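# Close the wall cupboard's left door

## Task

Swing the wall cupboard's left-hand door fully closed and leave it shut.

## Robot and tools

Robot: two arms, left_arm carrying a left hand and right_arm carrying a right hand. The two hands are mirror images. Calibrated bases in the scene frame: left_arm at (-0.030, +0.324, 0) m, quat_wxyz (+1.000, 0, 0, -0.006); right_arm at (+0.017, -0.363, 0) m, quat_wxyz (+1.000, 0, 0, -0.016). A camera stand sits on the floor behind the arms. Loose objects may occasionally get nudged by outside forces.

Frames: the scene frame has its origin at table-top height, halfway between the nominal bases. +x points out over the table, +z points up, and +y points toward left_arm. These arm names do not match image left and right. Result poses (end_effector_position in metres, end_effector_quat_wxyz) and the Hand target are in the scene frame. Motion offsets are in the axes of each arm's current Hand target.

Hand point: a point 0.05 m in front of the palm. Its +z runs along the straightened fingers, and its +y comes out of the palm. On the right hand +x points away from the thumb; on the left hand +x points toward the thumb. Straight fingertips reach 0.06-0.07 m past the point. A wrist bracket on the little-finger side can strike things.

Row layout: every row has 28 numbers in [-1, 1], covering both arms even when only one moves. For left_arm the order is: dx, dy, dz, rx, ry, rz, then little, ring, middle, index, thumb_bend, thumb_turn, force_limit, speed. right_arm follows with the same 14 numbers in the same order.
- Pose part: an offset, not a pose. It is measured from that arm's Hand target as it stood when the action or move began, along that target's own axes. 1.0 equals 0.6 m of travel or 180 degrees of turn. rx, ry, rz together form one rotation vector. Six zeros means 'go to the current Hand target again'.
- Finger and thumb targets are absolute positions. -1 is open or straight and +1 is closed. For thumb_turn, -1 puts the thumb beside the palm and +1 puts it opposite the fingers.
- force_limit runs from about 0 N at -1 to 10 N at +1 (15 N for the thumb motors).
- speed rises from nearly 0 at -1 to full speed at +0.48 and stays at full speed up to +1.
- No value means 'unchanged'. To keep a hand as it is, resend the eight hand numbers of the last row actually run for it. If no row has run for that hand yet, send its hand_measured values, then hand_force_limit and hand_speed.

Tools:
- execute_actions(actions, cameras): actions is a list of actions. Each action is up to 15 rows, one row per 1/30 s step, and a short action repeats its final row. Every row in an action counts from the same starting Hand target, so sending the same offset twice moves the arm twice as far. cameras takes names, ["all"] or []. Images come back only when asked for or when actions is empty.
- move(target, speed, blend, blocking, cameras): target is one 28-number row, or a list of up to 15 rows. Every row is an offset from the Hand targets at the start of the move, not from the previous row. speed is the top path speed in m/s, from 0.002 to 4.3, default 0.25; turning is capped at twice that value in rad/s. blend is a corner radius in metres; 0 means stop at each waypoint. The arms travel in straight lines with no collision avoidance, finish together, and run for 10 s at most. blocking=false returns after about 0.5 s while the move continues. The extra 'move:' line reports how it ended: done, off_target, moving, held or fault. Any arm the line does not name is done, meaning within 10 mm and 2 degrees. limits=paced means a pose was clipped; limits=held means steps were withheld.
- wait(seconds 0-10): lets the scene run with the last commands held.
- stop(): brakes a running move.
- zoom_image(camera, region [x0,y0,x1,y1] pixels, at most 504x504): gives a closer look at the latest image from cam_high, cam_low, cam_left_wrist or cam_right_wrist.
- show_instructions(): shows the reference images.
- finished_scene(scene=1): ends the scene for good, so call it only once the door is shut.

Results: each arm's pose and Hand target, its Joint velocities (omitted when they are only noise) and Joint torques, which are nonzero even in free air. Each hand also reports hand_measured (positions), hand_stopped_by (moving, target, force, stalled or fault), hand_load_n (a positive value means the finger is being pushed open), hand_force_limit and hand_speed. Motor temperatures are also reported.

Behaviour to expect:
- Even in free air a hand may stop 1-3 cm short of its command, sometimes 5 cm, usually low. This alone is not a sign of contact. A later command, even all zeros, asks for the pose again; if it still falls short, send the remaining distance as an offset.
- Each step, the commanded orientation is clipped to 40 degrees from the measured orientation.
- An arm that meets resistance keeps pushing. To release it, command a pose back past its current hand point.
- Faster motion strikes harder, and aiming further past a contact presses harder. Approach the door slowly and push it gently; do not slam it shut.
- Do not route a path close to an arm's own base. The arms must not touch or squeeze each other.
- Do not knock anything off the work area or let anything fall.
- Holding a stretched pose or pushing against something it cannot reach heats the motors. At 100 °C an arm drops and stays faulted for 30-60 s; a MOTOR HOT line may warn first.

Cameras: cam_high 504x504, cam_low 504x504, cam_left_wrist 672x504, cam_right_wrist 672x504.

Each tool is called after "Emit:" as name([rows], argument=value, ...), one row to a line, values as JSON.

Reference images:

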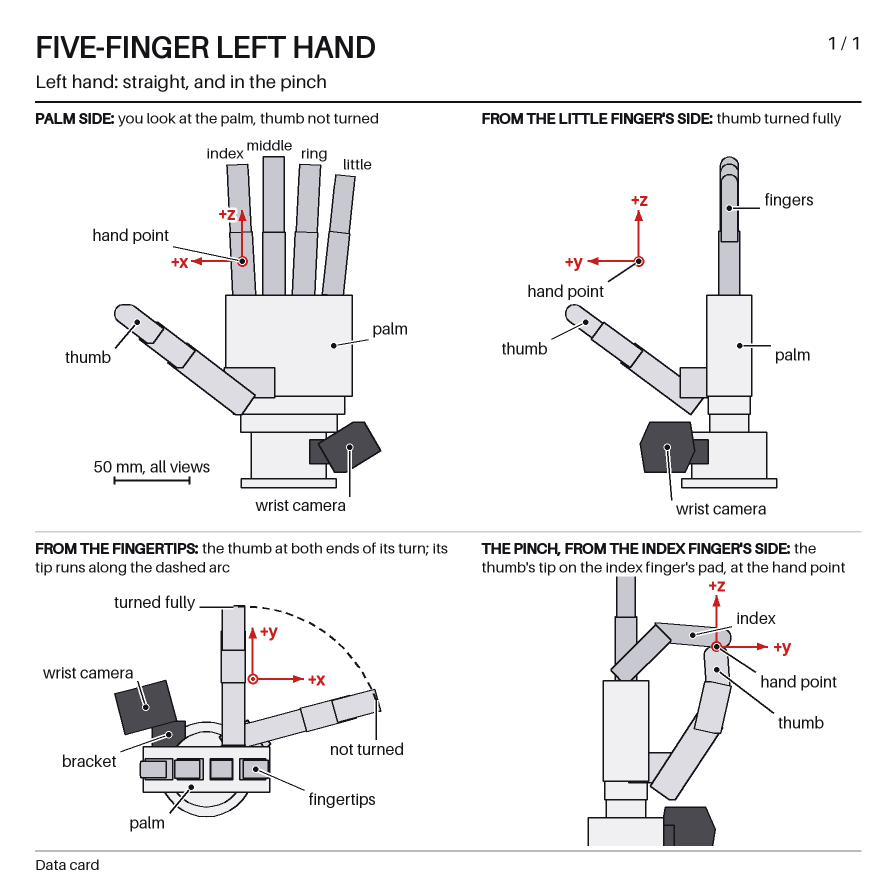

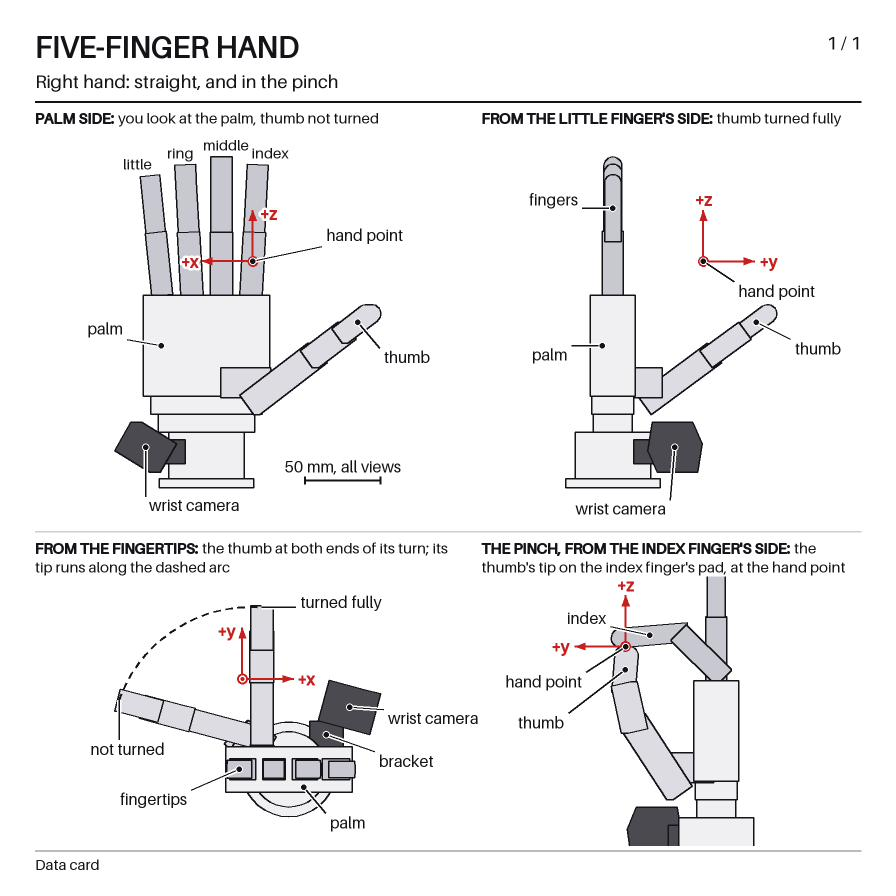

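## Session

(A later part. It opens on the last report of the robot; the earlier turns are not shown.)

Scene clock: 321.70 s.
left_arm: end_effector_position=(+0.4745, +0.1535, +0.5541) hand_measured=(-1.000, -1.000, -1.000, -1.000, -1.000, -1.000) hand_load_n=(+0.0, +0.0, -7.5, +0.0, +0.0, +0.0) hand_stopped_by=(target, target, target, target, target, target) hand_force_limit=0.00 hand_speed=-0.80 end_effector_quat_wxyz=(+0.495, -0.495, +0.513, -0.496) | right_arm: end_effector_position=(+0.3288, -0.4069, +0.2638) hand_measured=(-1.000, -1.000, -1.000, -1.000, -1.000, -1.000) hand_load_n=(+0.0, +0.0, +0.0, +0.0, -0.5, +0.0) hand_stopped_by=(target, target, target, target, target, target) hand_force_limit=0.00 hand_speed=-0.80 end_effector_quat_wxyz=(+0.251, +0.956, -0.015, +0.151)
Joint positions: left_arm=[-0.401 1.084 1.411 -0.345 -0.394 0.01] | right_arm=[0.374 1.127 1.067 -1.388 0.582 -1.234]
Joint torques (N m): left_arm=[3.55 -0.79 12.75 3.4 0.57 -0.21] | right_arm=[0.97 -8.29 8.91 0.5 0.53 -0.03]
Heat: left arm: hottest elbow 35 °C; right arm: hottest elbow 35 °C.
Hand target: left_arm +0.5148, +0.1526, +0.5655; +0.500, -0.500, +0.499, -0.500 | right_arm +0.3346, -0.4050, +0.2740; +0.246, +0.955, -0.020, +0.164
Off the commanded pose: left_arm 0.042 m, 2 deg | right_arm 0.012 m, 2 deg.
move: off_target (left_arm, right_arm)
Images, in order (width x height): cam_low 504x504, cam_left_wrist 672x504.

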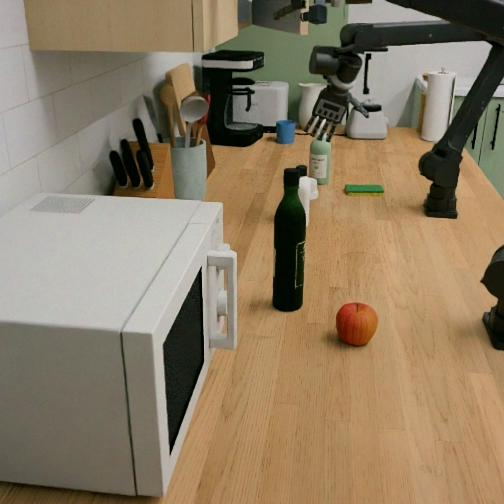

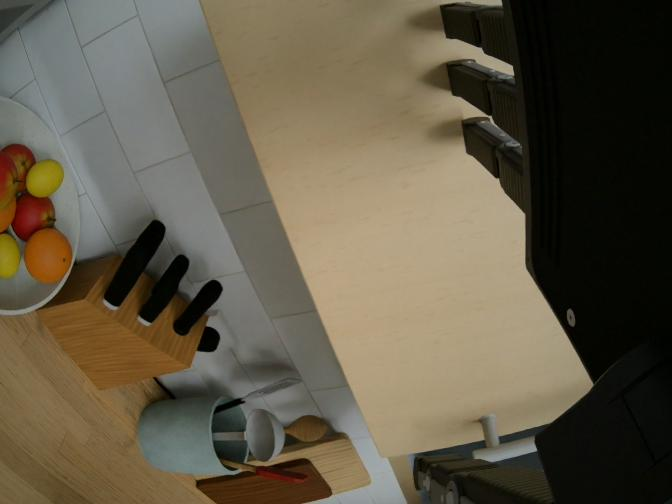

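Emit:
move(target=[0,0,-0.2,0,0,0,-1,-1,-1,-1,-1,-1,0,-0.8, 0,0,0,0,0,0,-1,-1,-1,-1,-1,-1,0,-0.8], speed=0.1, cameras=["cam_low","cam_left_wrist","cam_high"])

Emit:
zoom_image(camera="cam_low", region=[180, 0, 270, 60])

Scene clock: 325.93 s.
left_arm: end_effector_position=(+0.3983, +0.1576, +0.5693) hand_measured=(-1.000, -1.000, -1.000, -1.000, -1.000, -1.000) hand_load_n=(+0.0, +0.0, +0.0, +0.0, +0.0, +0.0) hand_stopped_by=(target, target, target, target, target, target) hand_force_limit=0.00 hand_speed=-0.80 end_effector_quat_wxyz=(+0.506, -0.500, +0.495, -0.499) | right_arm: end_effector_position=(+0.3288, -0.4069, +0.2638) hand_measured=(-1.000, -1.000, -1.000, -1.000, -1.000, -1.000) hand_load_n=(+0.0, +0.0, +0.0, +0.0, +0.0, +0.0) hand_stopped_by=(target, target, target, target, target, target) hand_force_limit=0.00 hand_speed=-0.80 end_effector_quat_wxyz=(+0.251, +0.956, -0.015, +0.151)
Joint positions: left_arm=[-0.521 0.922 1.335 -0.402 -0.545 0.01] | right_arm=[0.374 1.127 1.067 -1.388 0.582 -1.234]
Joint torques (N m): left_arm=[-0.09 -5.54 6.99 1.62 0 -0.21] | right_arm=[0.79 -8.23 8.92 0.51 0.5 0.01]
Heat: left arm: hottest elbow 35 °C; right arm: hottest elbow 35 °C.
Hand target: left_arm +0.3949, +0.1525, +0.5654; +0.500, -0.500, +0.499, -0.500 | right_arm +0.3346, -0.4050, +0.2740; +0.246, +0.955, -0.020, +0.164
Off the commanded pose: left_arm 0.007 m, 1 deg | right_arm 0.012 m, 2 deg.
move: off_target (right_arm)
Images, in order (width x height): cam_high 504x504, cam_low 504x504, cam_left_wrist 672x504.

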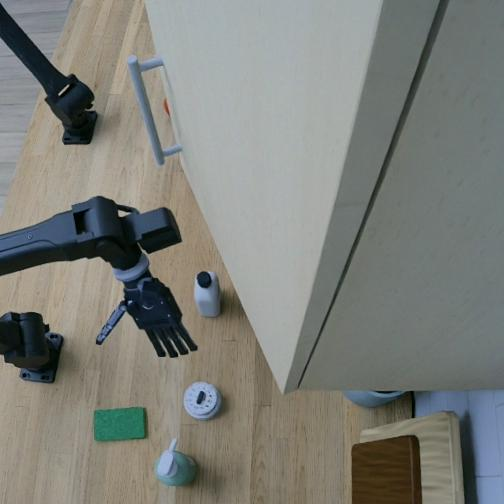

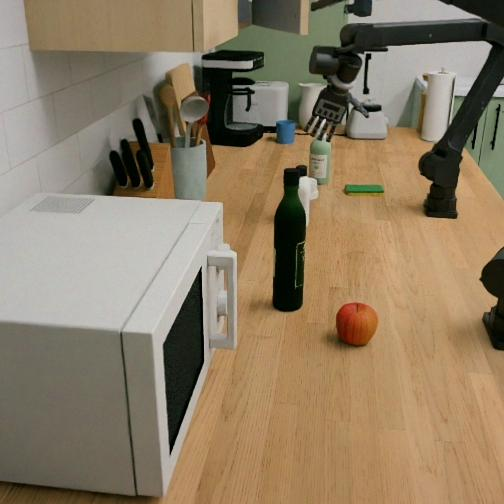

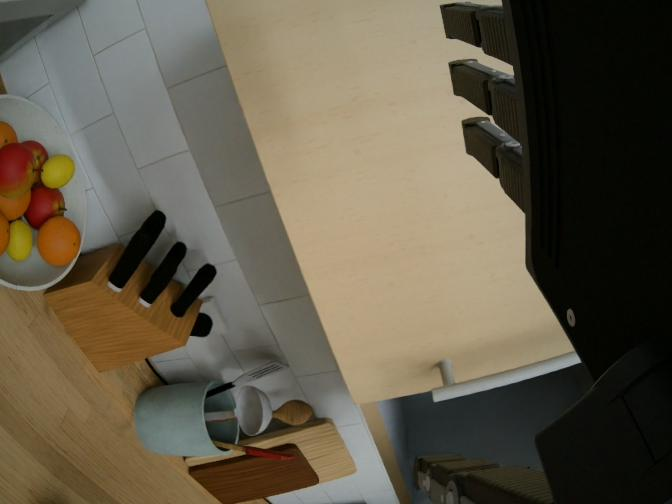

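Scaled by 5.600.

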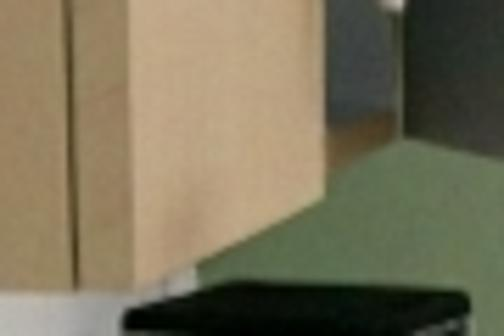

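Emit:
zoom_image(camera="cam_left_wrist", region=[300, 340, 480, 475])

Scaled by 2.800 from the camera's 672x504 image, which has a finer 960x720 frame.

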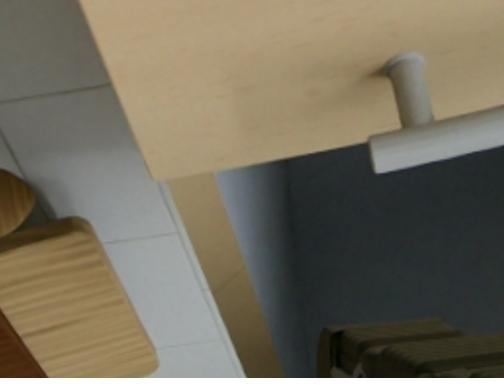

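Emit:
finished_scene()

The scene is finished: the task was done.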